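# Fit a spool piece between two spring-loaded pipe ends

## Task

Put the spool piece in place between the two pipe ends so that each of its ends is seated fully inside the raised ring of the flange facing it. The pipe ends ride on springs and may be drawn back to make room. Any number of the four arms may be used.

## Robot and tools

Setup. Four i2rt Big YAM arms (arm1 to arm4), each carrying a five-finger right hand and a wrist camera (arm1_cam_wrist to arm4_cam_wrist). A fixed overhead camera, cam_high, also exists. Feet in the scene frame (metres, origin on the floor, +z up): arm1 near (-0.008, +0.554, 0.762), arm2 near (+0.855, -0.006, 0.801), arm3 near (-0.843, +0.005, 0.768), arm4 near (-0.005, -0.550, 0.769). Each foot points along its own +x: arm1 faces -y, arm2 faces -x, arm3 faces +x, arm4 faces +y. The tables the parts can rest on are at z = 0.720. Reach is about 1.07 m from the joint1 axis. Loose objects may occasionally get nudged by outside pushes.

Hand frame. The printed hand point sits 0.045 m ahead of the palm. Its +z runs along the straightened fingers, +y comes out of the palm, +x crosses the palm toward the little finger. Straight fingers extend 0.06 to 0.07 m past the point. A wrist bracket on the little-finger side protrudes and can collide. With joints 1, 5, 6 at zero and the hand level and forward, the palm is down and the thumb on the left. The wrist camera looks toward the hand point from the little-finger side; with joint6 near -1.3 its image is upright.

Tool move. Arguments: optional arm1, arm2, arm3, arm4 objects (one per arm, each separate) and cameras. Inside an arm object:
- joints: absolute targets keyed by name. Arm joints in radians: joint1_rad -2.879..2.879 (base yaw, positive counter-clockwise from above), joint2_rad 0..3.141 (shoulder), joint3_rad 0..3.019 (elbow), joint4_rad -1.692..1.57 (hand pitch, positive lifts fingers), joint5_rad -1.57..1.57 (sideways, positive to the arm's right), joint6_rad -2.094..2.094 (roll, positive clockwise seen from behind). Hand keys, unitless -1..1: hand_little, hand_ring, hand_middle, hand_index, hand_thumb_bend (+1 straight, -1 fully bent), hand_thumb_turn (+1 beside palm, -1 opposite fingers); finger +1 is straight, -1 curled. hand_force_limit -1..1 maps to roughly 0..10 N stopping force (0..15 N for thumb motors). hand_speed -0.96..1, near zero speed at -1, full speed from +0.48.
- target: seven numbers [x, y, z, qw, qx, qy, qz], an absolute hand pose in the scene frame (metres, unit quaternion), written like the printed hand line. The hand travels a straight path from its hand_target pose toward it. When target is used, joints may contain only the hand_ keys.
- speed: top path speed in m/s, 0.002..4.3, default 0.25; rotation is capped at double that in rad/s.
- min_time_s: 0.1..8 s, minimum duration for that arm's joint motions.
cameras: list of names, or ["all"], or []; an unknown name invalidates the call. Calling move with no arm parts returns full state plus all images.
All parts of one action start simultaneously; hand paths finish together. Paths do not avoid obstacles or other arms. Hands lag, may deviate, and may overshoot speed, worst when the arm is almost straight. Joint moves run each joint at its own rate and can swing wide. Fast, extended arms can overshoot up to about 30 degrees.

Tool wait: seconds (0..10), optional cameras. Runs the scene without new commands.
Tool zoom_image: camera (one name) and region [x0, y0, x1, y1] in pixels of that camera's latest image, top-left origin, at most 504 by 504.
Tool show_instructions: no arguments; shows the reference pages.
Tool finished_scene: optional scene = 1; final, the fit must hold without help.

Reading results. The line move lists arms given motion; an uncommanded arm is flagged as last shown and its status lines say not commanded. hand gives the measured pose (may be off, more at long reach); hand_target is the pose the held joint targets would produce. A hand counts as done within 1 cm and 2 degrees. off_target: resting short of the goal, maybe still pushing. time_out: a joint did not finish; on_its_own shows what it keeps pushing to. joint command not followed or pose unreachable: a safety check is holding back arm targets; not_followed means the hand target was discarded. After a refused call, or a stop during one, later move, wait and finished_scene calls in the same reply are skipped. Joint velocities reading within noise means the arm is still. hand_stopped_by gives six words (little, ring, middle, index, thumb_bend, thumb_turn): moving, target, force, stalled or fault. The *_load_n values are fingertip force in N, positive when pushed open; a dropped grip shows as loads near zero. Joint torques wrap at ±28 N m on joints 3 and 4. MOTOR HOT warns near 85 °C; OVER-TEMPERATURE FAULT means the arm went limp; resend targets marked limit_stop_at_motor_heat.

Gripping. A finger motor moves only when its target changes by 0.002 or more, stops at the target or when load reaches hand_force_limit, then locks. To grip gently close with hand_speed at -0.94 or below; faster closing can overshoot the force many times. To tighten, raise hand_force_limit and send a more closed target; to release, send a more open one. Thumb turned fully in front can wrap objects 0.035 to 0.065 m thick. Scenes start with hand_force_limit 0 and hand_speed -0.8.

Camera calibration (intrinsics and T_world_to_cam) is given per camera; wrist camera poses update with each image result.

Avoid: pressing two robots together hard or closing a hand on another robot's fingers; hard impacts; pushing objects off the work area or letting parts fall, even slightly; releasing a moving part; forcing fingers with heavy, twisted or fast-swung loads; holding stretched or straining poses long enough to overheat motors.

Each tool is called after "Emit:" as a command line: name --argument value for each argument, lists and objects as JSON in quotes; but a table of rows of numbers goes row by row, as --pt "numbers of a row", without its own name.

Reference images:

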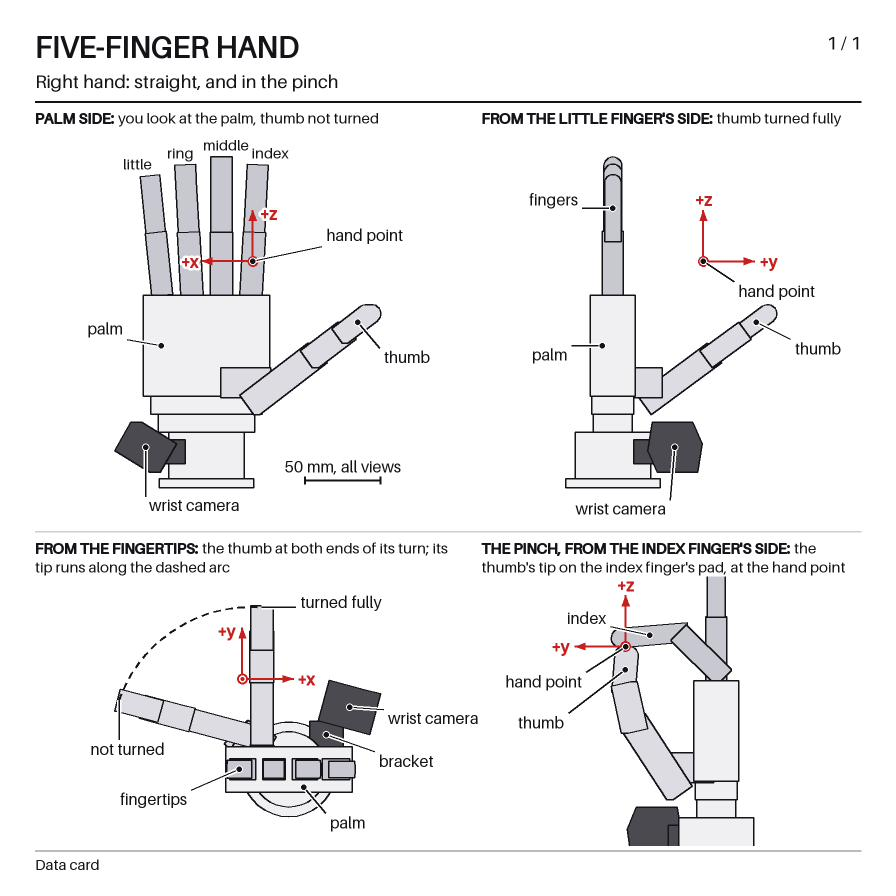

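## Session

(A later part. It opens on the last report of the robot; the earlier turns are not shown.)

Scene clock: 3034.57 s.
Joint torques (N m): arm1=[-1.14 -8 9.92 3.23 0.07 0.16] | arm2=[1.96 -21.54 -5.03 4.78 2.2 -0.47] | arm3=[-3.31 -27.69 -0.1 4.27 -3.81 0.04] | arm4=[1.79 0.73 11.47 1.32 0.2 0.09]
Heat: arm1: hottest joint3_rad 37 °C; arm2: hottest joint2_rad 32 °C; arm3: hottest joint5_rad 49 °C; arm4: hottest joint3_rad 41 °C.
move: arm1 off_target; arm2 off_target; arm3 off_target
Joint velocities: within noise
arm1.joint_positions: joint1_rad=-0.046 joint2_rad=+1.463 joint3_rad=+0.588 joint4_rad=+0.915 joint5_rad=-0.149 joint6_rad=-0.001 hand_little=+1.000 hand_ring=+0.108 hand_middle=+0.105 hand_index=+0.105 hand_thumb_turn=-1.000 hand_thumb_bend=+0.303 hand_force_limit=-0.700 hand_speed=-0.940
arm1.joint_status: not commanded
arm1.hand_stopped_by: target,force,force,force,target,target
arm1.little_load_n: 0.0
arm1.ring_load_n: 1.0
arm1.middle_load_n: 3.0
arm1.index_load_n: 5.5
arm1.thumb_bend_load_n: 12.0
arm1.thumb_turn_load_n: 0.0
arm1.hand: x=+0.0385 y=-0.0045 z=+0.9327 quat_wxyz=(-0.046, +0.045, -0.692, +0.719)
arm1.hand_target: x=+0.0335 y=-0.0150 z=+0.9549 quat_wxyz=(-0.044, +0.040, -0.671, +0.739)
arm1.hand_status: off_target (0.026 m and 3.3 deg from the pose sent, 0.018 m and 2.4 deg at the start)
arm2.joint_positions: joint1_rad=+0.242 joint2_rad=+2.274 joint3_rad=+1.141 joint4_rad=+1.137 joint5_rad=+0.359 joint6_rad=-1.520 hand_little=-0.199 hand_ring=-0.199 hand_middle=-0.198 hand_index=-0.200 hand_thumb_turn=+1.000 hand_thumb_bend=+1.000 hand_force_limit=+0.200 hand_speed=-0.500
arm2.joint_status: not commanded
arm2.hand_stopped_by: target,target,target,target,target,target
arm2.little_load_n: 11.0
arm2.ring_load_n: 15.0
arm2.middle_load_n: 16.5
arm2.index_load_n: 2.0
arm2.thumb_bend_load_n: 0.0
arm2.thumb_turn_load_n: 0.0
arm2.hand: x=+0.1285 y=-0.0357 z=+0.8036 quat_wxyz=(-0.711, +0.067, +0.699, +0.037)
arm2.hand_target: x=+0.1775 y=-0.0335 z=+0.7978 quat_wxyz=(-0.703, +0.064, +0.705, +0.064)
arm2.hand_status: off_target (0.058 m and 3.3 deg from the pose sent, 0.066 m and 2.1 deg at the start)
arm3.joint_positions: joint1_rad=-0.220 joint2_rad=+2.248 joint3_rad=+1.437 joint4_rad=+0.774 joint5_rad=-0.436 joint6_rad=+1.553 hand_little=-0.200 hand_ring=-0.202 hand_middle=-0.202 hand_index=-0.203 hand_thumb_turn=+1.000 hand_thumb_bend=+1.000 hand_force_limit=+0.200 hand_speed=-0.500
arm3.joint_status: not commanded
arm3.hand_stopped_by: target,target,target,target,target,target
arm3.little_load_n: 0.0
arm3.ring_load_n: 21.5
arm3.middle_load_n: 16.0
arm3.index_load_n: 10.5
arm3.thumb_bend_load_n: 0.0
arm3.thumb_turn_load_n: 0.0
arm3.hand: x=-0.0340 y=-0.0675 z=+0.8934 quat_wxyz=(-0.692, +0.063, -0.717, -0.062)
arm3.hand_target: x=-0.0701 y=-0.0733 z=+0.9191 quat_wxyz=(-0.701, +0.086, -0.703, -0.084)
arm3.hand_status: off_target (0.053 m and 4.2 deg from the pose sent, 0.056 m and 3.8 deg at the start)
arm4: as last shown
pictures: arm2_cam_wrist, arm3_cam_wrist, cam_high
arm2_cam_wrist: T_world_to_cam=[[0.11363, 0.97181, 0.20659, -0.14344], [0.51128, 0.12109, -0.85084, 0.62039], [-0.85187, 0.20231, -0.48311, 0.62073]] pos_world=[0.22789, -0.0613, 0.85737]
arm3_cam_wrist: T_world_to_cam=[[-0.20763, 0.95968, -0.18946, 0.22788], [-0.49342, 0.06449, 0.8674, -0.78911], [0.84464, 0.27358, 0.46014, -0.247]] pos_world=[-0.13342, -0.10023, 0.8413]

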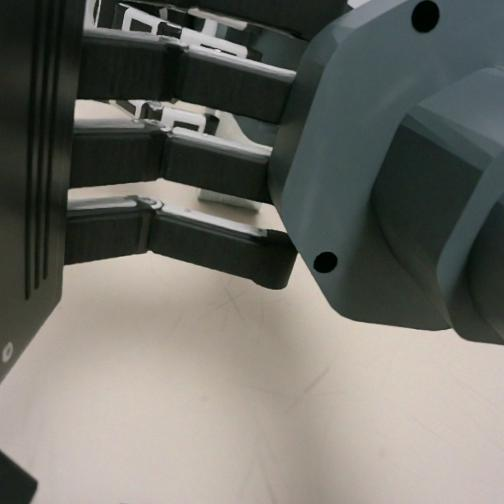

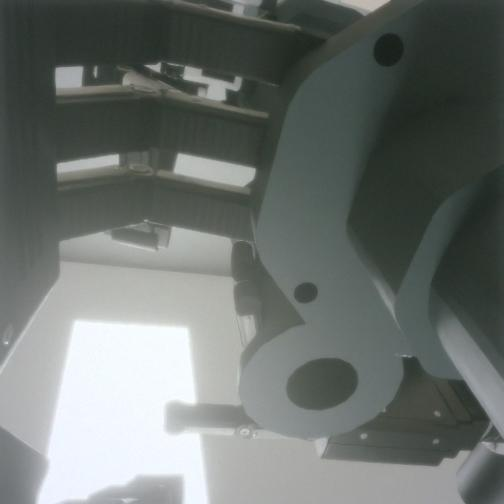

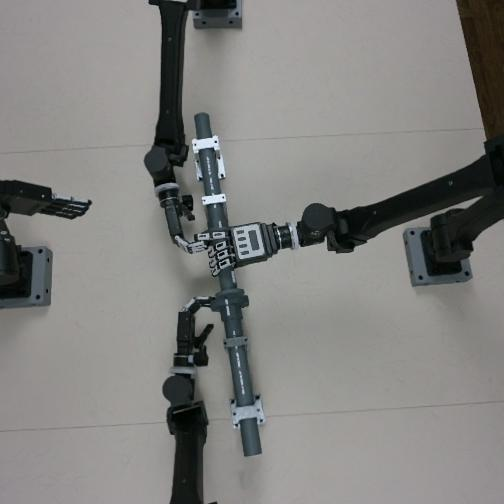

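Emit:
move --arm1 '{"target": [0.0337, -0.0125, 0.918, 0.0440, -0.0400, 0.6708, -0.7387], "speed": 0.06}' --cameras '["cam_high", "arm3_cam_wrist", "arm2_cam_wrist"]'

Emit:
zoom_image --camera "cam_high" --region '[190, 230, 260, 300]'

Emit:
zoom_image --camera "arm3_cam_wrist" --region '[200, 200, 450, 450]'

Scene clock: 3050.60 s.
Joint torques (N m): arm1=[-1.08 -7.94 6.65 3.06 0.08 0.11] | arm2=[2.26 -21.42 -5.09 4.77 2.21 -0.45] | arm3=[-3.25 -27.28 0.01 4.3 -3.83 0.09] | arm4=[1.85 0.73 11.47 1.32 0.2 0.09]
Heat: arm1: hottest joint3_rad 37 °C; arm2: hottest joint2_rad 33 °C; arm3: hottest joint5_rad 56 °C; arm4: hottest joint3_rad 41 °C.
move: arm1 done
Joint velocities: within noise
arm1.joint_positions: joint1_rad=-0.046 joint2_rad=+1.558 joint3_rad=+0.582 joint4_rad=+1.059 joint5_rad=-0.148 joint6_rad=+0.005 hand_little=+1.000 hand_ring=+0.108 hand_middle=+0.105 hand_index=+0.105 hand_thumb_turn=-1.000 hand_thumb_bend=+0.303 hand_force_limit=-0.700 hand_speed=-0.940
arm1.joint_status: not commanded
arm1.hand_stopped_by: target,force,force,force,target,target
arm1.little_load_n: 0.0
arm1.ring_load_n: 1.0
arm1.middle_load_n: 2.5
arm1.index_load_n: 5.0
arm1.thumb_bend_load_n: 10.0
arm1.thumb_turn_load_n: 0.5
arm1.hand: x=+0.0387 y=-0.0118 z=+0.9164 quat_wxyz=(-0.046, +0.044, -0.676, +0.734)
arm1.hand_target: x=+0.0337 y=-0.0124 z=+0.9179 quat_wxyz=(-0.044, +0.040, -0.671, +0.739)
arm1.hand_status: done (0.005 m and 1.0 deg from the pose sent, 0.018 m and 3.3 deg at the start)
arm2, arm3, arm4: as last shown
arm2.hand_target: x=+0.1775 y=-0.0335 z=+0.7977 quat_wxyz=(-0.703, +0.064, +0.705, +0.064)
pictures: arm2_cam_wrist, arm3_cam_wrist, cam_high
arm2_cam_wrist: T_world_to_cam=[[0.11363, 0.97181, 0.20659, -0.14344], [0.51128, 0.12109, -0.85084, 0.62039], [-0.85187, 0.20231, -0.48311, 0.62073]] pos_world=[0.22789, -0.0613, 0.85737]
arm3_cam_wrist: T_world_to_cam=[[-0.20763, 0.95968, -0.18946, 0.22788], [-0.49342, 0.06449, 0.8674, -0.78911], [0.84464, 0.27358, 0.46014, -0.247]] pos_world=[-0.13342, -0.10023, 0.8413]

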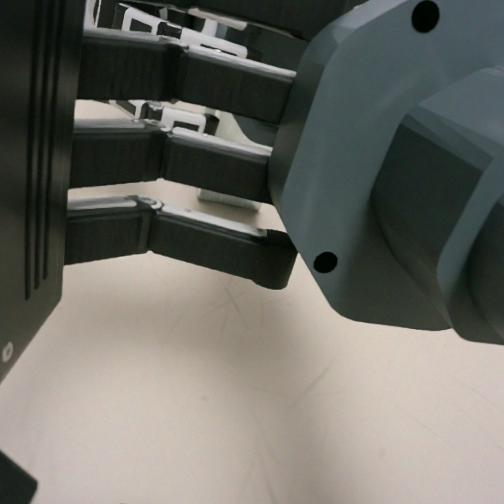

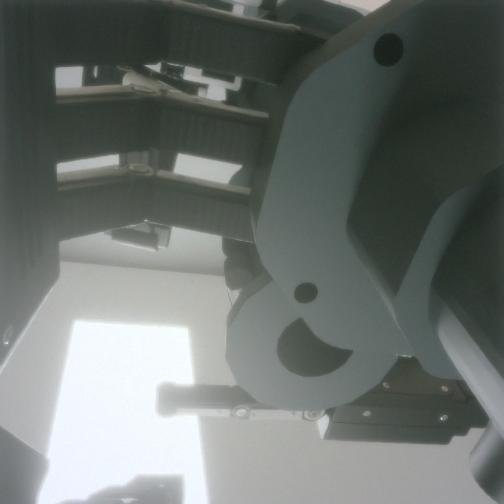

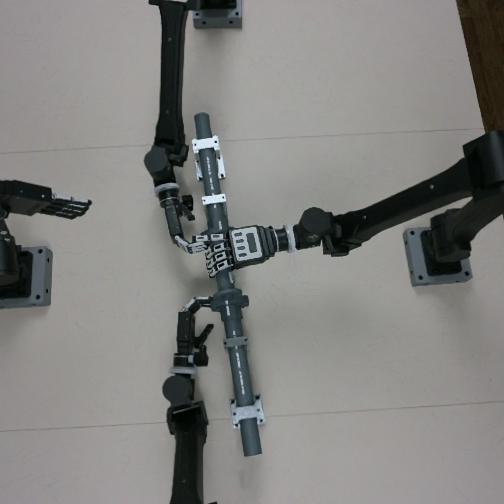

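Scaled by 7.200 from the camera's image (finer frame: 720x720).

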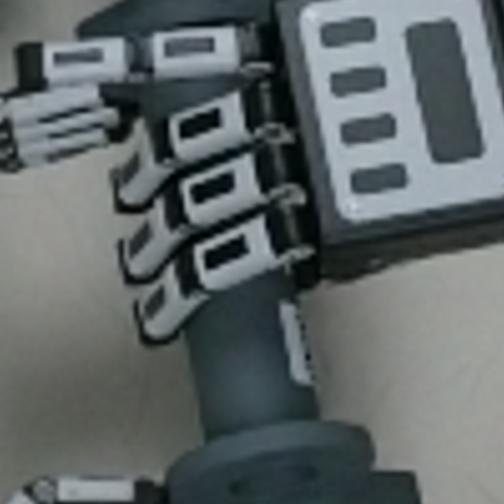

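Scaled by 2.016 from the camera's image (finer frame: 720x720).

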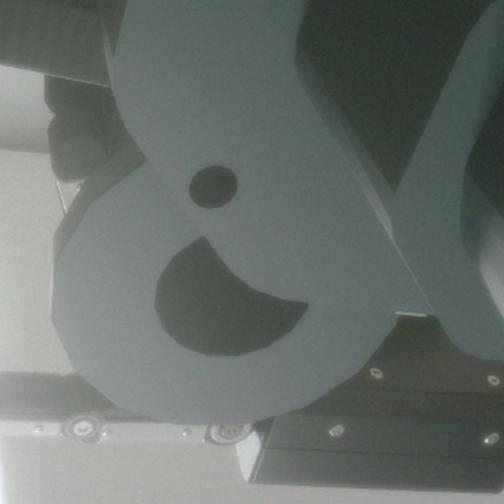

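Emit:
move --cameras '["arm4_cam_wrist", "cam_high", "arm1_cam_wrist"]'

Emit:
zoom_image --camera "arm4_cam_wrist" --region '[150, 0, 400, 180]'

Emit:
zoom_image --camera "cam_high" --region '[205, 270, 255, 320]'

Scene clock: 3064.33 s.
Joint torques (N m): arm1=[-1.08 -8 6.69 3.04 0.08 0.1] | arm2=[2.08 -21.48 -5.03 4.75 2.21 -0.46] | arm3=[-3.25 -27.28 0.09 4.19 -3.83 0.08] | arm4=[1.79 0.73 11.48 1.32 0.2 0.09]
Heat: arm1: hottest joint3_rad 36 °C; arm2: hottest joint5_rad 35 °C; arm3: hottest joint5_rad 60 °C; arm4: hottest joint3_rad 41 °C.
Joint velocities: within noise
arm1.joint_positions: joint1_rad=-0.046 joint2_rad=+1.558 joint3_rad=+0.582 joint4_rad=+1.059 joint5_rad=-0.148 joint6_rad=+0.005 hand_little=+1.000 hand_ring=+0.108 hand_middle=+0.105 hand_index=+0.105 hand_thumb_turn=-1.000 hand_thumb_bend=+0.303 hand_force_limit=-0.700 hand_speed=-0.940
arm1.joint_status: not commanded
arm1.hand_stopped_by: target,force,force,force,target,target
arm1.little_load_n: 0.0
arm1.ring_load_n: 1.0
arm1.middle_load_n: 2.0
arm1.index_load_n: 5.0
arm1.thumb_bend_load_n: 10.0
arm1.thumb_turn_load_n: 0.5
arm1.hand: x=+0.0387 y=-0.0118 z=+0.9164 quat_wxyz=(-0.046, +0.044, -0.676, +0.734) (m; scene frame)
arm1.hand_target: x=+0.0337 y=-0.0124 z=+0.9179 quat_wxyz=(-0.044, +0.040, -0.671, +0.739) (m; scene frame)
arm1.hand_status: done (0.005 m and 1.0 deg from the pose sent, 0.018 m and 3.3 deg at the start)
arm2.joint_positions: joint1_rad=+0.242 joint2_rad=+2.274 joint3_rad=+1.141 joint4_rad=+1.137 joint5_rad=+0.359 joint6_rad=-1.520 hand_little=-0.199 hand_ring=-0.199 hand_middle=-0.198 hand_index=-0.200 hand_thumb_turn=+1.000 hand_thumb_bend=+1.000 hand_force_limit=+0.200 hand_speed=-0.500
arm2.joint_status: not commanded
arm2.hand_stopped_by: target,target,target,target,target,target
arm2.little_load_n: 11.0
arm2.ring_load_n: 15.0
arm2.middle_load_n: 16.5
arm2.index_load_n: 2.0
arm2.thumb_bend_load_n: 0.0
arm2.thumb_turn_load_n: 0.0
arm2.hand: x=+0.1285 y=-0.0357 z=+0.8036 quat_wxyz=(-0.711, +0.067, +0.699, +0.037) (m; scene frame)
arm2.hand_target: x=+0.1775 y=-0.0335 z=+0.7977 quat_wxyz=(-0.703, +0.064, +0.705, +0.064) (m; scene frame)
arm2.hand_status: not commanded
arm3.joint_positions: joint1_rad=-0.220 joint2_rad=+2.248 joint3_rad=+1.437 joint4_rad=+0.774 joint5_rad=-0.436 joint6_rad=+1.553 hand_little=-0.200 hand_ring=-0.202 hand_middle=-0.202 hand_index=-0.203 hand_thumb_turn=+1.000 hand_thumb_bend=+1.000 hand_force_limit=+0.200 hand_speed=-0.500
arm3.joint_status: not commanded
arm3.hand_stopped_by: target,target,target,target,target,target
arm3.little_load_n: 0.0
arm3.ring_load_n: 21.5
arm3.middle_load_n: 16.5
arm3.index_load_n: 10.5
arm3.thumb_bend_load_n: 0.0
arm3.thumb_turn_load_n: 0.0
arm3.hand: x=-0.0340 y=-0.0675 z=+0.8934 quat_wxyz=(-0.692, +0.063, -0.717, -0.062) (m; scene frame)
arm3.hand_target: x=-0.0701 y=-0.0733 z=+0.9191 quat_wxyz=(-0.701, +0.086, -0.703, -0.084) (m; scene frame)
arm3.hand_status: not commanded
arm4.joint_positions: joint1_rad=+0.155 joint2_rad=+0.556 joint3_rad=+1.077 joint4_rad=-1.357 joint5_rad=+0.103 joint6_rad=-1.470 hand_little=+1.000 hand_ring=+1.000 hand_middle=+1.000 hand_index=+1.000 hand_thumb_turn=+1.000 hand_thumb_bend=+1.000 hand_force_limit=+0.000 hand_speed=-0.800
arm4.joint_status: not commanded
arm4.hand_stopped_by: target,target,target,target,target,target
arm4.little_load_n: 0.0
arm4.ring_load_n: 0.0
arm4.middle_load_n: 0.0
arm4.index_load_n: 0.0
arm4.thumb_bend_load_n: 0.0
arm4.thumb_turn_load_n: 0.0
arm4.hand: x=+0.0332 y=-0.3288 z=+1.1311 quat_wxyz=(-0.259, +0.647, +0.668, +0.260) (m; scene frame)
arm4.hand_target: x=+0.0304 y=-0.3302 z=+1.1495 quat_wxyz=(-0.275, +0.643, +0.663, +0.266) (m; scene frame)
arm4.hand_status: not commanded
pictures: arm1_cam_wrist, arm4_cam_wrist, cam_high
camera_calibration:
arm1_cam_wrist: T_world_to_cam=[[-0.28672, -0.13024, -0.94912, 0.87493], [0.74018, 0.59886, -0.30578, 0.25453], [0.60822, -0.79019, -0.07531, 0.15012]] pos_world=[-0.02884, 0.08014, 0.91955]
arm4_cam_wrist: T_world_to_cam=[[0.94556, 0.29522, 0.13693, -0.08628], [0.3185, -0.9259, -0.20314, -0.08499], [0.06681, 0.2357, -0.96953, 1.28396]] pos_world=[0.02287, -0.35585, 1.23939]

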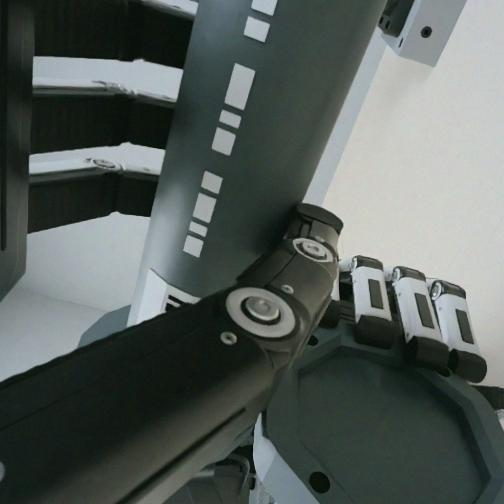

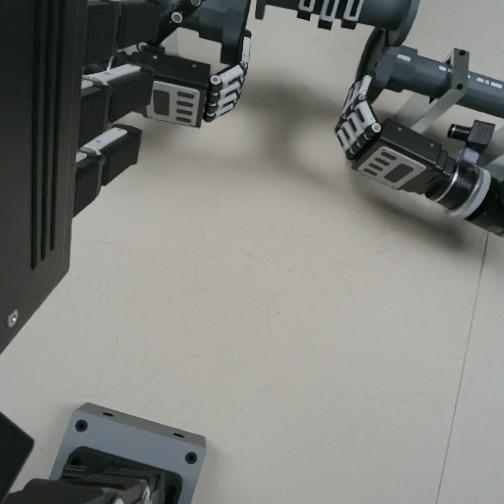

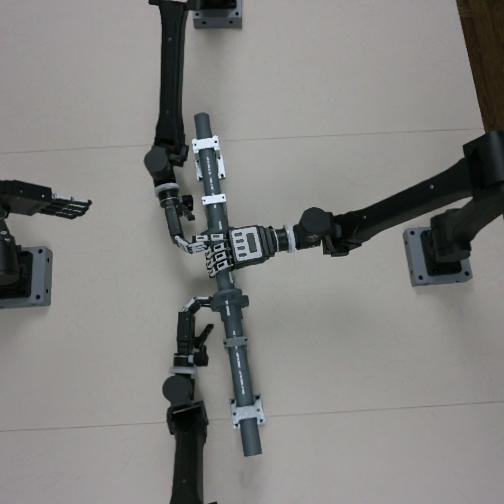

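Scaled by 2.016 from the camera's image (finer frame: 720x720).

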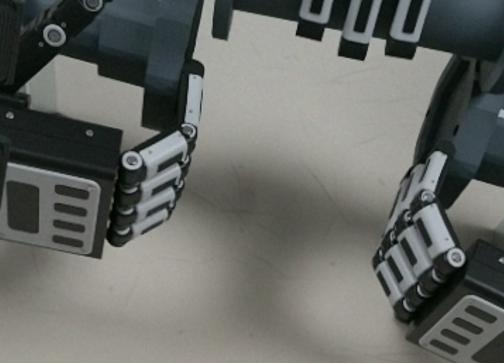

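Scaled by 10.080 from the camera's image (finer frame: 720x720).

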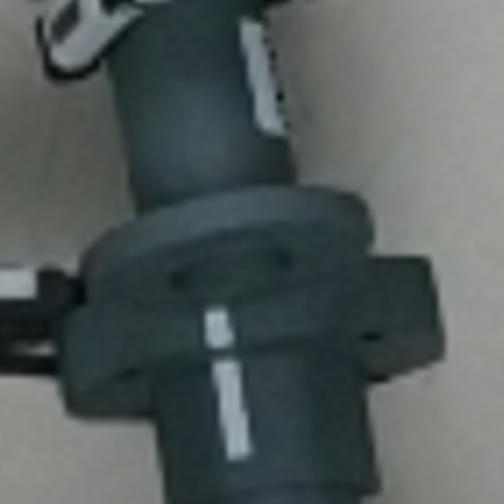

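Emit:
move --arm1 '{"target": [0.0337, -0.0100, 0.888, 0.0440, -0.0400, 0.6708, -0.7387], "speed": 0.06}' --cameras '["cam_high", "arm3_cam_wrist", "arm1_cam_wrist"]'

Emit:
zoom_image --camera "cam_high" --region '[190, 230, 260, 300]'

Scene clock: 3079.47 s.
Joint torques (N m): arm1=[-1.2 -8.64 6.08 3.21 0.1 0.11] | arm2=[2.08 -21.48 -4.97 4.75 2.2 -0.47] | arm3=[-3.43 -27.58 0.05 4.23 -3.85 0.08] | arm4=[1.79 0.79 11.47 1.32 0.2 0.09]
Heat: arm1: hottest joint3_rad 36 °C; arm2: hottest joint5_rad 36 °C; arm3: hottest joint5_rad 64 °C; arm4: hottest joint3_rad 41 °C.
move: arm1 done
Joint velocities: within noise
arm1.joint_positions: joint1_rad=-0.046 joint2_rad=+1.657 joint3_rad=+0.557 joint4_rad=+1.169 joint5_rad=-0.149 joint6_rad=+0.006 hand_little=+1.000 hand_ring=+0.107 hand_middle=+0.105 hand_index=+0.104 hand_thumb_turn=-1.000 hand_thumb_bend=+0.300 hand_force_limit=-0.700 hand_speed=-0.940
arm1.joint_status: not commanded
arm1.hand_stopped_by: target,force,force,force,target,target
arm1.little_load_n: 0.0
arm1.ring_load_n: 0.0
arm1.middle_load_n: 0.0
arm1.index_load_n: -0.5
arm1.thumb_bend_load_n: 1.5
arm1.thumb_turn_load_n: 0.5
arm1.hand: x=+0.0392 y=-0.0077 z=+0.8806 quat_wxyz=(-0.047, +0.044, -0.681, +0.729)
arm1.hand_target: x=+0.0337 y=-0.0099 z=+0.8880 quat_wxyz=(-0.044, +0.040, -0.671, +0.739)
arm1.hand_status: done (0.009 m and 1.7 deg from the pose sent, 0.029 m and 1.0 deg at the start)
arm2, arm3, arm4: as last shown
arm2.ring_load_n: 14.5
arm3.joint_positions: joint1_rad=-0.220 joint2_rad=+2.248 joint3_rad=+1.436 joint4_rad=+0.774 joint5_rad=-0.436 joint6_rad=+1.553 hand_little=-0.200 hand_ring=-0.202 hand_middle=-0.202 hand_index=-0.203 hand_thumb_turn=+1.000 hand_thumb_bend=+1.000 hand_force_limit=+0.200 hand_speed=-0.500
arm3.ring_load_n: 21.0
arm3.middle_load_n: 16.0
arm3.index_load_n: 10.0
arm3.hand: x=-0.0342 y=-0.0675 z=+0.8934 quat_wxyz=(-0.692, +0.063, -0.717, -0.062)
arm3.hand_target: x=-0.0701 y=-0.0732 z=+0.9191 quat_wxyz=(-0.701, +0.086, -0.703, -0.084)
pictures: arm1_cam_wrist, arm3_cam_wrist, cam_high
arm1_cam_wrist: T_world_to_cam=[[-0.28568, -0.11745, -0.9511, 0.84346], [0.73969, 0.60398, -0.29676, 0.23283], [0.6093, -0.7883, -0.08567, 0.15948]] pos_world=[-0.02844, 0.08416, 0.88497]
arm3_cam_wrist: T_world_to_cam=[[-0.20766, 0.9596, -0.18984, 0.22814], [-0.49346, 0.0648, 0.86735, -0.78915], [0.84461, 0.27379, 0.46007, -0.24676]] pos_world=[-0.13362, -0.10023, 0.8413]

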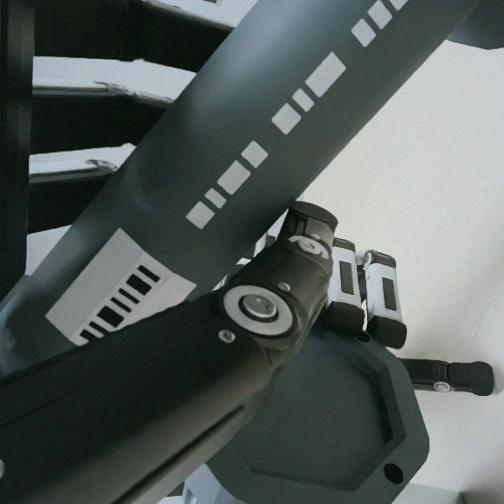

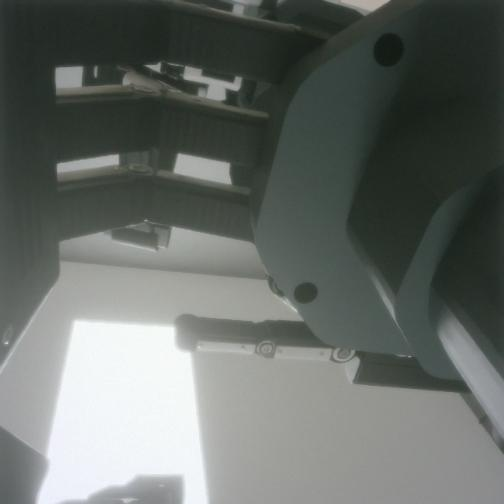

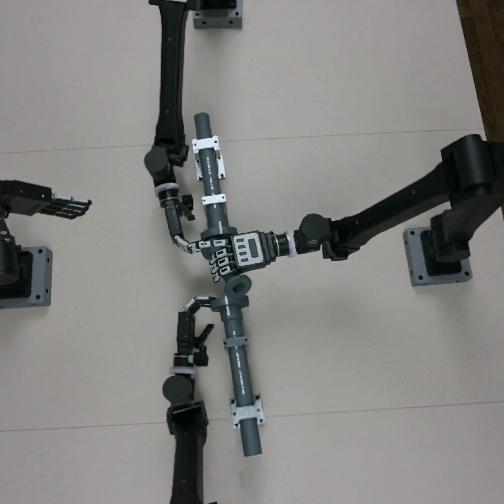

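Scaled by 7.200 from the camera's image (finer frame: 720x720).

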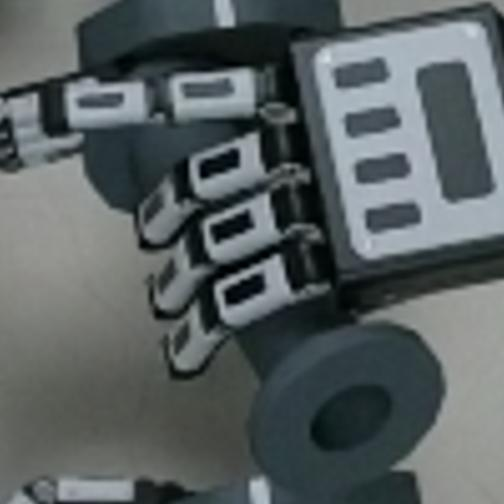

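Emit:
move --arm1 '{"joints": {"hand_thumb_bend": 0.26, "hand_index": 0.06, "hand_middle": 0.06, "hand_ring": 0.06, "hand_force_limit": -0.4, "hand_speed": -0.94}}' --cameras '["cam_high", "arm1_cam_wrist"]'

Scene clock: 3097.93 s.
Joint torques (N m): arm1=[-1.14 -8.7 6.06 3.21 0.1 0.11] | arm2=[2.26 -21.42 -5.05 4.77 2.21 -0.47] | arm3=[-3.37 -27.58 0.03 4.16 -3.85 0.08] | arm4=[1.85 0.79 11.48 1.32 0.2 0.09]
Heat: arm1: hottest joint3_rad 36 °C; arm2: hottest joint5_rad 38 °C; arm3: hottest joint5_rad 67 °C; arm4: hottest joint3_rad 41 °C.
move: arm1 off_target
Joint velocities: within noise
arm1.joint_positions: joint1_rad=-0.046 joint2_rad=+1.657 joint3_rad=+0.557 joint4_rad=+1.170 joint5_rad=-0.149 joint6_rad=+0.006 hand_little=+1.000 hand_ring=+0.075 hand_middle=+0.060 hand_index=+0.060 hand_thumb_turn=-1.000 hand_thumb_bend=+0.287 hand_force_limit=-0.400 hand_speed=-0.940
arm1.joint_status: hand_thumb_bend off_target (ended at +0.287, target +0.260); the others done
arm1.hand_stopped_by: target,force,target,target,force,target
arm1.little_load_n: 0.0
arm1.ring_load_n: 1.5
arm1.middle_load_n: 1.0
arm1.index_load_n: 0.0
arm1.thumb_bend_load_n: 5.0
arm1.thumb_turn_load_n: 2.5
arm1.hand: x=+0.0392 y=-0.0077 z=+0.8808 quat_wxyz=(-0.047, +0.044, -0.681, +0.729)
arm1.hand_target: x=+0.0337 y=-0.0099 z=+0.8880 quat_wxyz=(-0.044, +0.040, -0.671, +0.739)
arm1.hand_status: not commanded
arm2, arm3, arm4: as last shown
arm2.ring_load_n: 15.0
arm3.index_load_n: 10.5
pictures: arm1_cam_wrist, cam_high
arm1_cam_wrist: T_world_to_cam=[[-0.28571, -0.11819, -0.951, 0.84352], [0.73969, 0.60373, -0.29726, 0.23333], [0.60928, -0.78838, -0.08507, 0.15897]] pos_world=[-0.02844, 0.08416, 0.88507]

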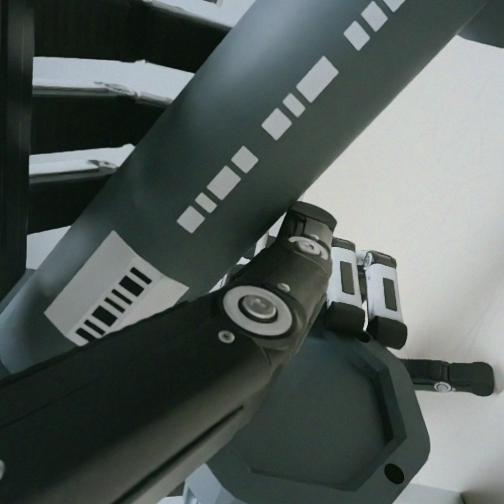

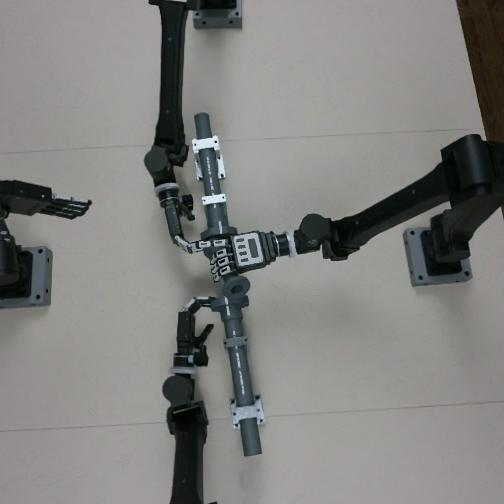

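Emit:
move --arm1 '{"target": [0.0337, -0.0100, 0.955, 0.0440, -0.0400, 0.6708, -0.7387], "speed": 0.05}' --cameras '["cam_high", "arm1_cam_wrist", "arm3_cam_wrist"]'

Emit:
zoom_image --camera "cam_high" --region '[190, 220, 270, 300]'

Scene clock: 3106.03 s.
Joint torques (N m): arm1=[-1.14 -9.05 10.86 2.09 0.12 0.11] | arm2=[2.14 -21.48 -5.01 4.81 2.21 -0.47] | arm3=[-3.25 -27.4 -0.02 4.19 -3.87 0.09] | arm4=[1.79 0.73 11.48 1.32 0.2 0.09]
Heat: arm1: hottest joint3_rad 36 °C; arm2: hottest joint5_rad 38 °C; arm3: hottest joint5_rad 68 °C; arm4: hottest joint3_rad 41 °C.
move: arm1 off_target
Joint velocities: within noise
arm1.joint_positions: joint1_rad=-0.046 joint2_rad=+1.464 joint3_rad=+0.557 joint4_rad=+0.948 joint5_rad=-0.149 joint6_rad=+0.006 hand_little=+1.000 hand_ring=+0.075 hand_middle=+0.060 hand_index=+0.060 hand_thumb_turn=-1.000 hand_thumb_bend=+0.287 hand_force_limit=-0.400 hand_speed=-0.940
arm1.joint_status: not commanded
arm1.hand_stopped_by: target,force,target,target,force,target
arm1.little_load_n: 0.0
arm1.ring_load_n: 1.5
arm1.middle_load_n: 1.0
arm1.index_load_n: 0.0
arm1.thumb_bend_load_n: 5.0
arm1.thumb_turn_load_n: 2.5
arm1.hand: x=+0.0392 y=+0.0046 z=+0.9256 quat_wxyz=(-0.048, +0.043, -0.691, +0.720)
arm1.hand_target: x=+0.0337 y=-0.0085 z=+0.9553 quat_wxyz=(-0.044, +0.040, -0.671, +0.739)
arm1.hand_status: off_target (0.033 m and 3.2 deg from the pose sent, 0.074 m and 1.7 deg at the start)
arm2, arm3, arm4: as last shown
arm2.index_load_n: 2.5
arm3.ring_load_n: 21.5
pictures: arm1_cam_wrist, arm3_cam_wrist, cam_high
arm1_cam_wrist: T_world_to_cam=[[-0.28511, -0.09172, -0.9541, 0.89034], [0.73978, 0.61187, -0.27989, 0.2231], [0.60946, -0.78562, -0.1066, 0.19238]] pos_world=[-0.02844, 0.09629, 0.93242]
arm3_cam_wrist: T_world_to_cam=[[-0.20766, 0.9596, -0.18984, 0.22814], [-0.49346, 0.0648, 0.86735, -0.78915], [0.84461, 0.27379, 0.46007, -0.24676]] pos_world=[-0.13362, -0.10023, 0.8413]

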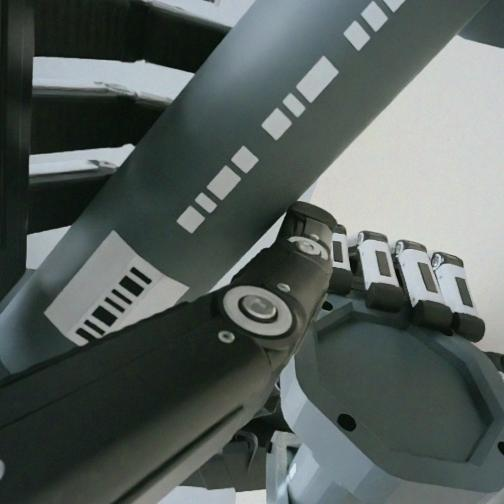

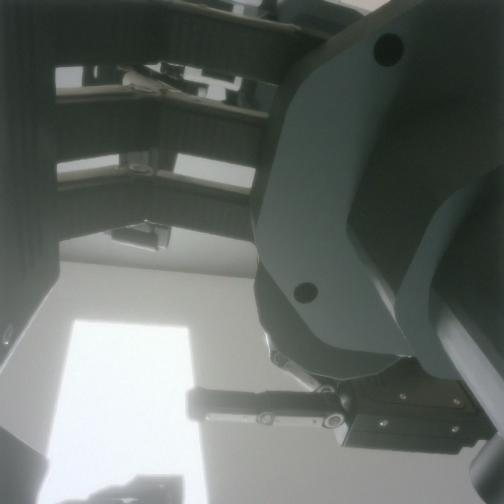

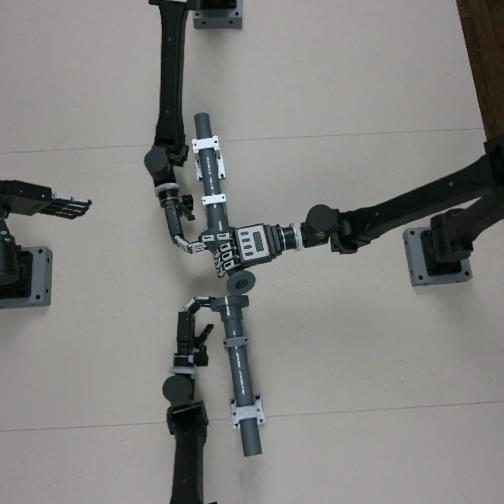

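Scaled by 6.300 from the camera's image (finer frame: 720x720).

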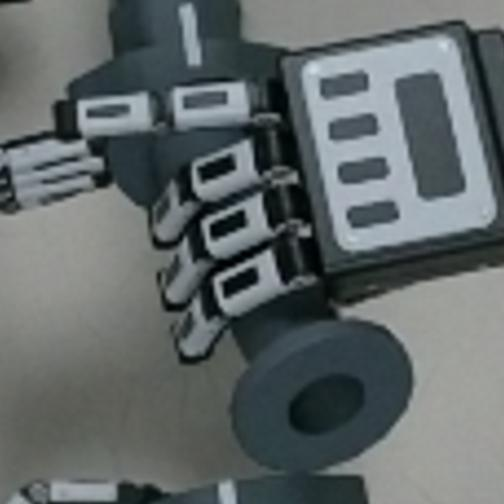

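Emit:
move --arm1 '{"target": [0.0335, -0.012, 1.015, 0.0440, -0.0400, 0.6708, -0.7387], "speed": 0.08}' --arm2 '{"target": [0.150, -0.036, 0.799, 0.7041, -0.0642, -0.7041, -0.0642], "speed": 0.1}' --arm3 '{"target": [-0.040, -0.075, 0.921, 0.7020, -0.0854, 0.7020, 0.0854], "speed": 0.1}'

Emit:
move --arm1 '{"target": [-0.010, -0.018, 1.015, 0.0440, -0.0400, 0.6708, -0.7387], "speed": 0.08}' --cameras '["cam_high", "arm1_cam_wrist", "arm3_cam_wrist"]'

Emit:
zoom_image --camera "cam_high" --region '[170, 200, 280, 310]'

Scene clock: 3215.43 s.
Joint torques (N m): arm1=[-1.14 -8.06 13.53 2.1 0.13 0.1] | arm2=[1.49 -19.37 1.44 3.17 1.91 -0.49] | arm3=[-2.49 -23.88 5.15 2.7 -2.82 0.21] | arm4=[1.85 0.79 11.47 1.31 0.2 0.09]
Heat: arm1: hottest joint3_rad 40 °C; arm2: hottest joint5_rad 40 °C; arm3: hottest joint5_rad 76 °C; arm4: hottest joint3_rad 41 °C.
move: arm1 off_target; arm2 off_target; arm3 off_target
Joint velocities: within noise
arm1.joint_positions: joint1_rad=-0.046 joint2_rad=+1.318 joint3_rad=+0.616 joint4_rad=+0.732 joint5_rad=-0.149 joint6_rad=+0.006 hand_little=+1.000 hand_ring=+0.075 hand_middle=+0.060 hand_index=+0.060 hand_thumb_turn=-1.000 hand_thumb_bend=+0.287 hand_force_limit=-0.400 hand_speed=-0.940
arm1.joint_status: not commanded
arm1.hand_stopped_by: target,force,target,target,force,target
arm1.little_load_n: 0.0
arm1.ring_load_n: 1.5
arm1.middle_load_n: 1.0
arm1.index_load_n: 0.0
arm1.thumb_bend_load_n: 5.0
arm1.thumb_turn_load_n: 2.0
arm1.hand: x=+0.0390 y=+0.0051 z=+0.9763 quat_wxyz=(-0.049, +0.043, -0.696, +0.716)
arm1.hand_target: x=+0.0334 y=-0.0094 z=+1.0152 quat_wxyz=(-0.044, +0.040, -0.671, +0.739)
arm1.hand_status: off_target (0.043 m and 3.9 deg from the pose sent, 0.091 m and 3.2 deg at the start)
arm2.joint_positions: joint1_rad=+0.241 joint2_rad=+2.274 joint3_rad=+1.155 joint4_rad=+1.120 joint5_rad=+0.358 joint6_rad=-1.519 hand_little=-0.199 hand_ring=-0.199 hand_middle=-0.198 hand_index=-0.200 hand_thumb_turn=+1.000 hand_thumb_bend=+1.000 hand_force_limit=+0.200 hand_speed=-0.500
arm2.joint_status: not commanded
arm2.hand_stopped_by: target,target,target,target,target,target
arm2.little_load_n: 7.0
arm2.ring_load_n: 11.5
arm2.middle_load_n: 13.5
arm2.index_load_n: 1.0
arm2.thumb_bend_load_n: 0.0
arm2.thumb_turn_load_n: 0.0
arm2.hand: x=+0.1237 y=-0.0359 z=+0.8052 quat_wxyz=(-0.710, +0.067, +0.700, +0.037)
arm2.hand_target: x=+0.1482 y=-0.0354 z=+0.7990 quat_wxyz=(-0.704, +0.064, +0.705, +0.064)
arm2.hand_status: off_target (0.027 m and 3.2 deg from the pose sent, 0.022 m and 3.3 deg at the start)
arm3.joint_positions: joint1_rad=-0.218 joint2_rad=+2.262 joint3_rad=+1.485 joint4_rad=+0.747 joint5_rad=-0.451 joint6_rad=+1.539 hand_little=-0.200 hand_ring=-0.202 hand_middle=-0.202 hand_index=-0.203 hand_thumb_turn=+1.000 hand_thumb_bend=+1.000 hand_force_limit=+0.200 hand_speed=-0.500
arm3.joint_status: not commanded
arm3.hand_stopped_by: target,target,target,target,target,target
arm3.little_load_n: 0.0
arm3.ring_load_n: 16.0
arm3.middle_load_n: 10.5
arm3.index_load_n: 4.0
arm3.thumb_bend_load_n: -0.5
arm3.thumb_turn_load_n: 0.0
arm3.hand: x=-0.0233 y=-0.0666 z=+0.8991 quat_wxyz=(-0.694, +0.075, -0.713, -0.063)
arm3.hand_target: x=-0.0384 y=-0.0748 z=+0.9199 quat_wxyz=(-0.701, +0.086, -0.703, -0.084)
arm3.hand_status: off_target (0.029 m and 3.3 deg from the pose sent, 0.029 m and 4.2 deg at the start)
arm4: as last shown
pictures: none

Scene clock: 3216.60 s.
Joint torques (N m): arm1=[-1.03 -7 13.82 2.22 -0.03 0.18] | arm2=[1.32 -19.43 1.44 3.19 1.91 -0.48] | arm3=[-2.55 -24.53 5.14 2.74 -2.86 0.2] | arm4=[1.79 0.73 11.47 1.29 0.2 0.09]
Heat: arm1: hottest joint3_rad 40 °C; arm2: hottest joint5_rad 40 °C; arm3: hottest joint5_rad 75 °C; arm4: hottest joint3_rad 41 °C.
move: arm1 off_target
Joint velocities: within noise
arm1.joint_positions: joint1_rad=-0.161 joint2_rad=+1.329 joint3_rad=+0.639 joint4_rad=+0.731 joint5_rad=-0.260 joint6_rad=+0.011 hand_little=+1.000 hand_ring=+0.075 hand_middle=+0.060 hand_index=+0.060 hand_thumb_turn=-1.000 hand_thumb_bend=+0.287 hand_force_limit=-0.400 hand_speed=-0.940
arm1.joint_status: not commanded
arm1.hand_stopped_by: target,force,target,target,force,target
arm1.little_load_n: 0.0
arm1.ring_load_n: 1.5
arm1.middle_load_n: 1.5
arm1.index_load_n: 0.5
arm1.thumb_bend_load_n: 5.0
arm1.thumb_turn_load_n: 2.0
arm1.hand: x=-0.0039 y=+0.0004 z=+0.9829 quat_wxyz=(-0.047, +0.041, -0.692, +0.719)
arm1.hand_target: x=-0.0098 y=-0.0155 z=+1.0151 quat_wxyz=(-0.044, +0.040, -0.671, +0.739)
arm1.hand_status: off_target (0.038 m and 3.3 deg from the pose sent, 0.067 m and 3.9 deg at the start)
arm2, arm3, arm4: as last shown
arm2.index_load_n: 0.5
arm3.ring_load_n: 16.5
arm3.thumb_bend_load_n: 0.0
arm3.thumb_turn_load_n: -0.5
pictures: arm1_cam_wrist, arm3_cam_wrist, cam_high
arm1_cam_wrist: T_world_to_cam=[[-0.28519, -0.08909, -0.95432, 0.93245], [0.74264, 0.60891, -0.27878, 0.27254], [0.60593, -0.78822, -0.10749, 0.22224]] pos_world=[-0.07113, 0.09229, 0.98972]
arm3_cam_wrist: T_world_to_cam=[[-0.2222, 0.95301, -0.2059, 0.2443], [-0.50273, 0.06896, 0.86169, -0.78355], [0.8354, 0.29498, 0.46379, -0.26097]] pos_world=[-0.12162, -0.10181, 0.84652]

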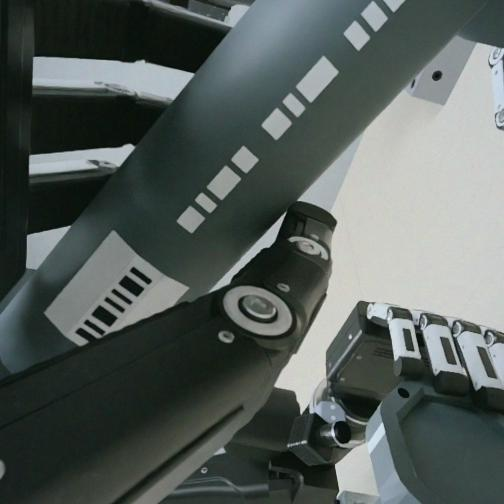

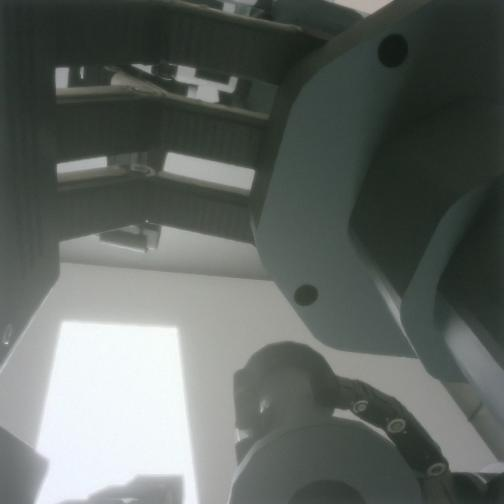

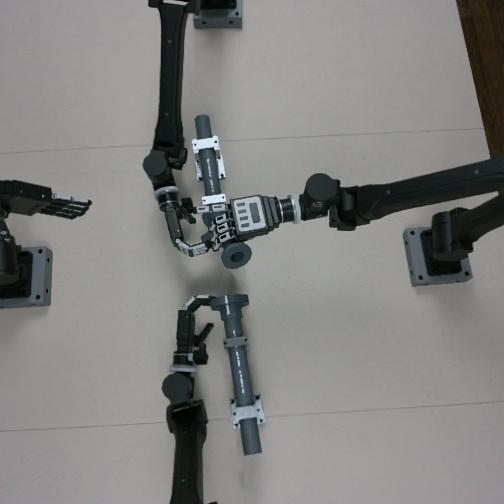

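Scaled by 4.582 from the camera's image (finer frame: 720x720).

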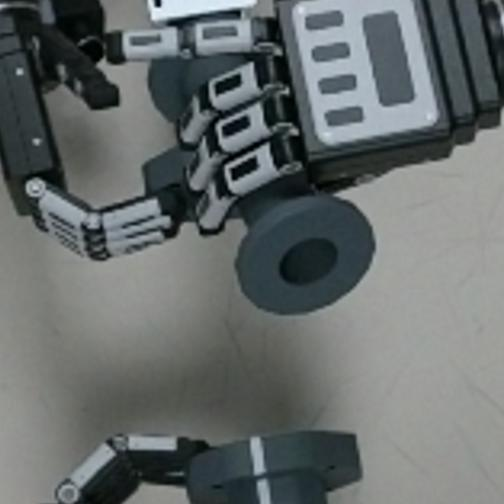

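Emit:
move --arm3 '{"target": [-0.020, -0.077, 0.918, 0.7020, -0.0854, 0.7020, 0.0854], "speed": 0.1}' --arm1 '{"target": [0.000, -0.017, 0.990, 0.0440, -0.0400, 0.6708, -0.7387], "speed": 0.06}' --cameras '["cam_high", "arm1_cam_wrist"]'

Emit:
zoom_image --camera "cam_high" --region '[170, 200, 280, 310]'

Scene clock: 3240.73 s.
Joint torques (N m): arm1=[0.5 -7.59 10.45 3.21 0.13 0.14] | arm2=[1.61 -19.49 1.36 3.17 1.91 -0.48] | arm3=[-1.85 -23.24 7.34 2.33 -1.79 0.23] | arm4=[1.79 0.79 11.49 1.32 0.19 0.09]
Heat: arm1: hottest joint3_rad 39 °C; arm2: hottest joint5_rad 39 °C; arm3: hottest joint5_rad 68 °C; arm4: hottest joint3_rad 41 °C.
move: arm1 off_target; arm3 off_target
Joint velocities: within noise
arm1.joint_positions: joint1_rad=-0.155 joint2_rad=+1.383 joint3_rad=+0.639 joint4_rad=+0.791 joint5_rad=-0.238 joint6_rad=+0.011 hand_little=+1.000 hand_ring=+0.075 hand_middle=+0.060 hand_index=+0.060 hand_thumb_turn=-1.000 hand_thumb_bend=+0.287 hand_force_limit=-0.400 hand_speed=-0.940
arm1.joint_status: not commanded
arm1.hand_stopped_by: target,force,target,target,force,target
arm1.little_load_n: 0.0
arm1.ring_load_n: 1.5
arm1.middle_load_n: 1.0
arm1.index_load_n: 0.0
arm1.thumb_bend_load_n: 5.0
arm1.thumb_turn_load_n: 2.5
arm1.hand: x=-0.0058 y=-0.0082 z=+0.9695 quat_wxyz=(-0.041, +0.036, -0.690, +0.722)
arm1.hand_target: x=+0.0001 y=-0.0161 z=+0.9899 quat_wxyz=(-0.044, +0.040, -0.671, +0.739)
arm1.hand_status: off_target (0.023 m and 3.0 deg from the pose sent, 0.019 m and 3.3 deg at the start)
arm2, arm4: as last shown
arm2.index_load_n: 1.0
arm3.joint_positions: joint1_rad=-0.219 joint2_rad=+2.284 joint3_rad=+1.529 joint4_rad=+0.726 joint5_rad=-0.475 joint6_rad=+1.539 hand_little=-0.200 hand_ring=-0.202 hand_middle=-0.203 hand_index=-0.204 hand_thumb_turn=+1.000 hand_thumb_bend=+1.000 hand_force_limit=+0.200 hand_speed=-0.500
arm3.joint_status: not commanded
arm3.hand_stopped_by: target,target,target,target,target,target
arm3.little_load_n: 0.0
arm3.ring_load_n: 11.5
arm3.middle_load_n: 5.5
arm3.index_load_n: 0.5
arm3.thumb_bend_load_n: 0.0
arm3.thumb_turn_load_n: 0.0
arm3.hand: x=-0.0150 y=-0.0658 z=+0.8993 quat_wxyz=(-0.694, +0.083, -0.712, -0.071)
arm3.hand_target: x=-0.0198 y=-0.0770 z=+0.9176 quat_wxyz=(-0.702, +0.086, -0.702, -0.085)
arm3.hand_status: off_target (0.022 m and 2.2 deg from the pose sent, 0.022 m and 3.3 deg at the start)
pictures: arm1_cam_wrist, cam_high
arm1_cam_wrist: T_world_to_cam=[[-0.28647, -0.08951, -0.9539, 0.91795], [0.75255, 0.59517, -0.28185, 0.2783], [0.59296, -0.7986, -0.10314, 0.21085]] pos_world=[-0.0715, 0.08491, 0.97581]

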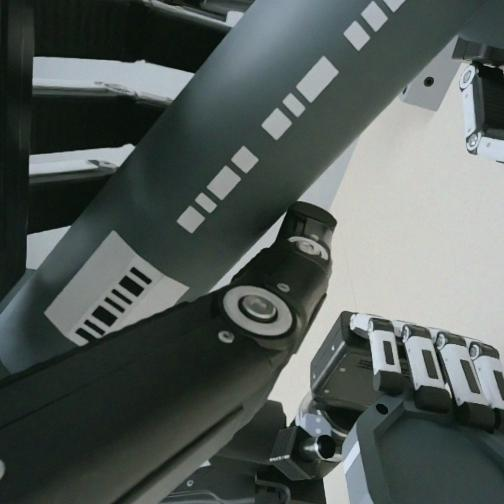

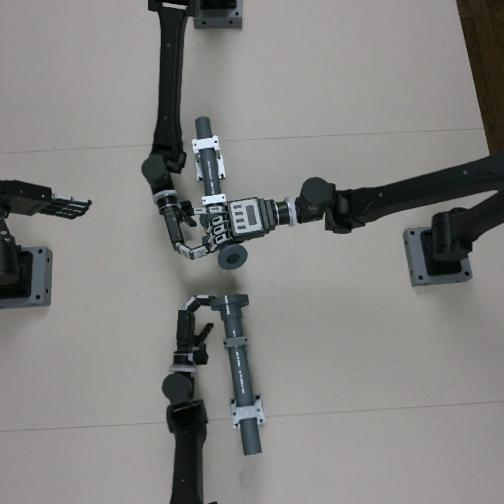

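Scaled by 4.582 from the camera's image (finer frame: 720x720).

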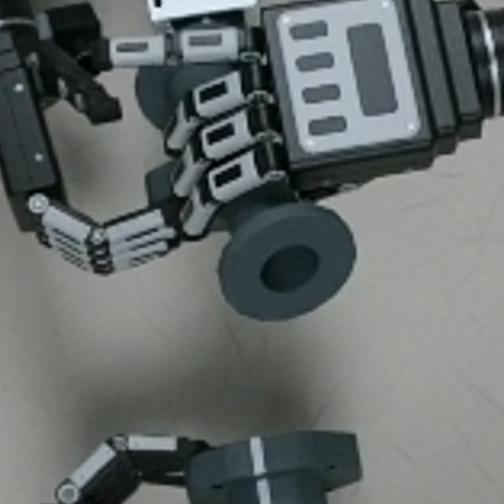

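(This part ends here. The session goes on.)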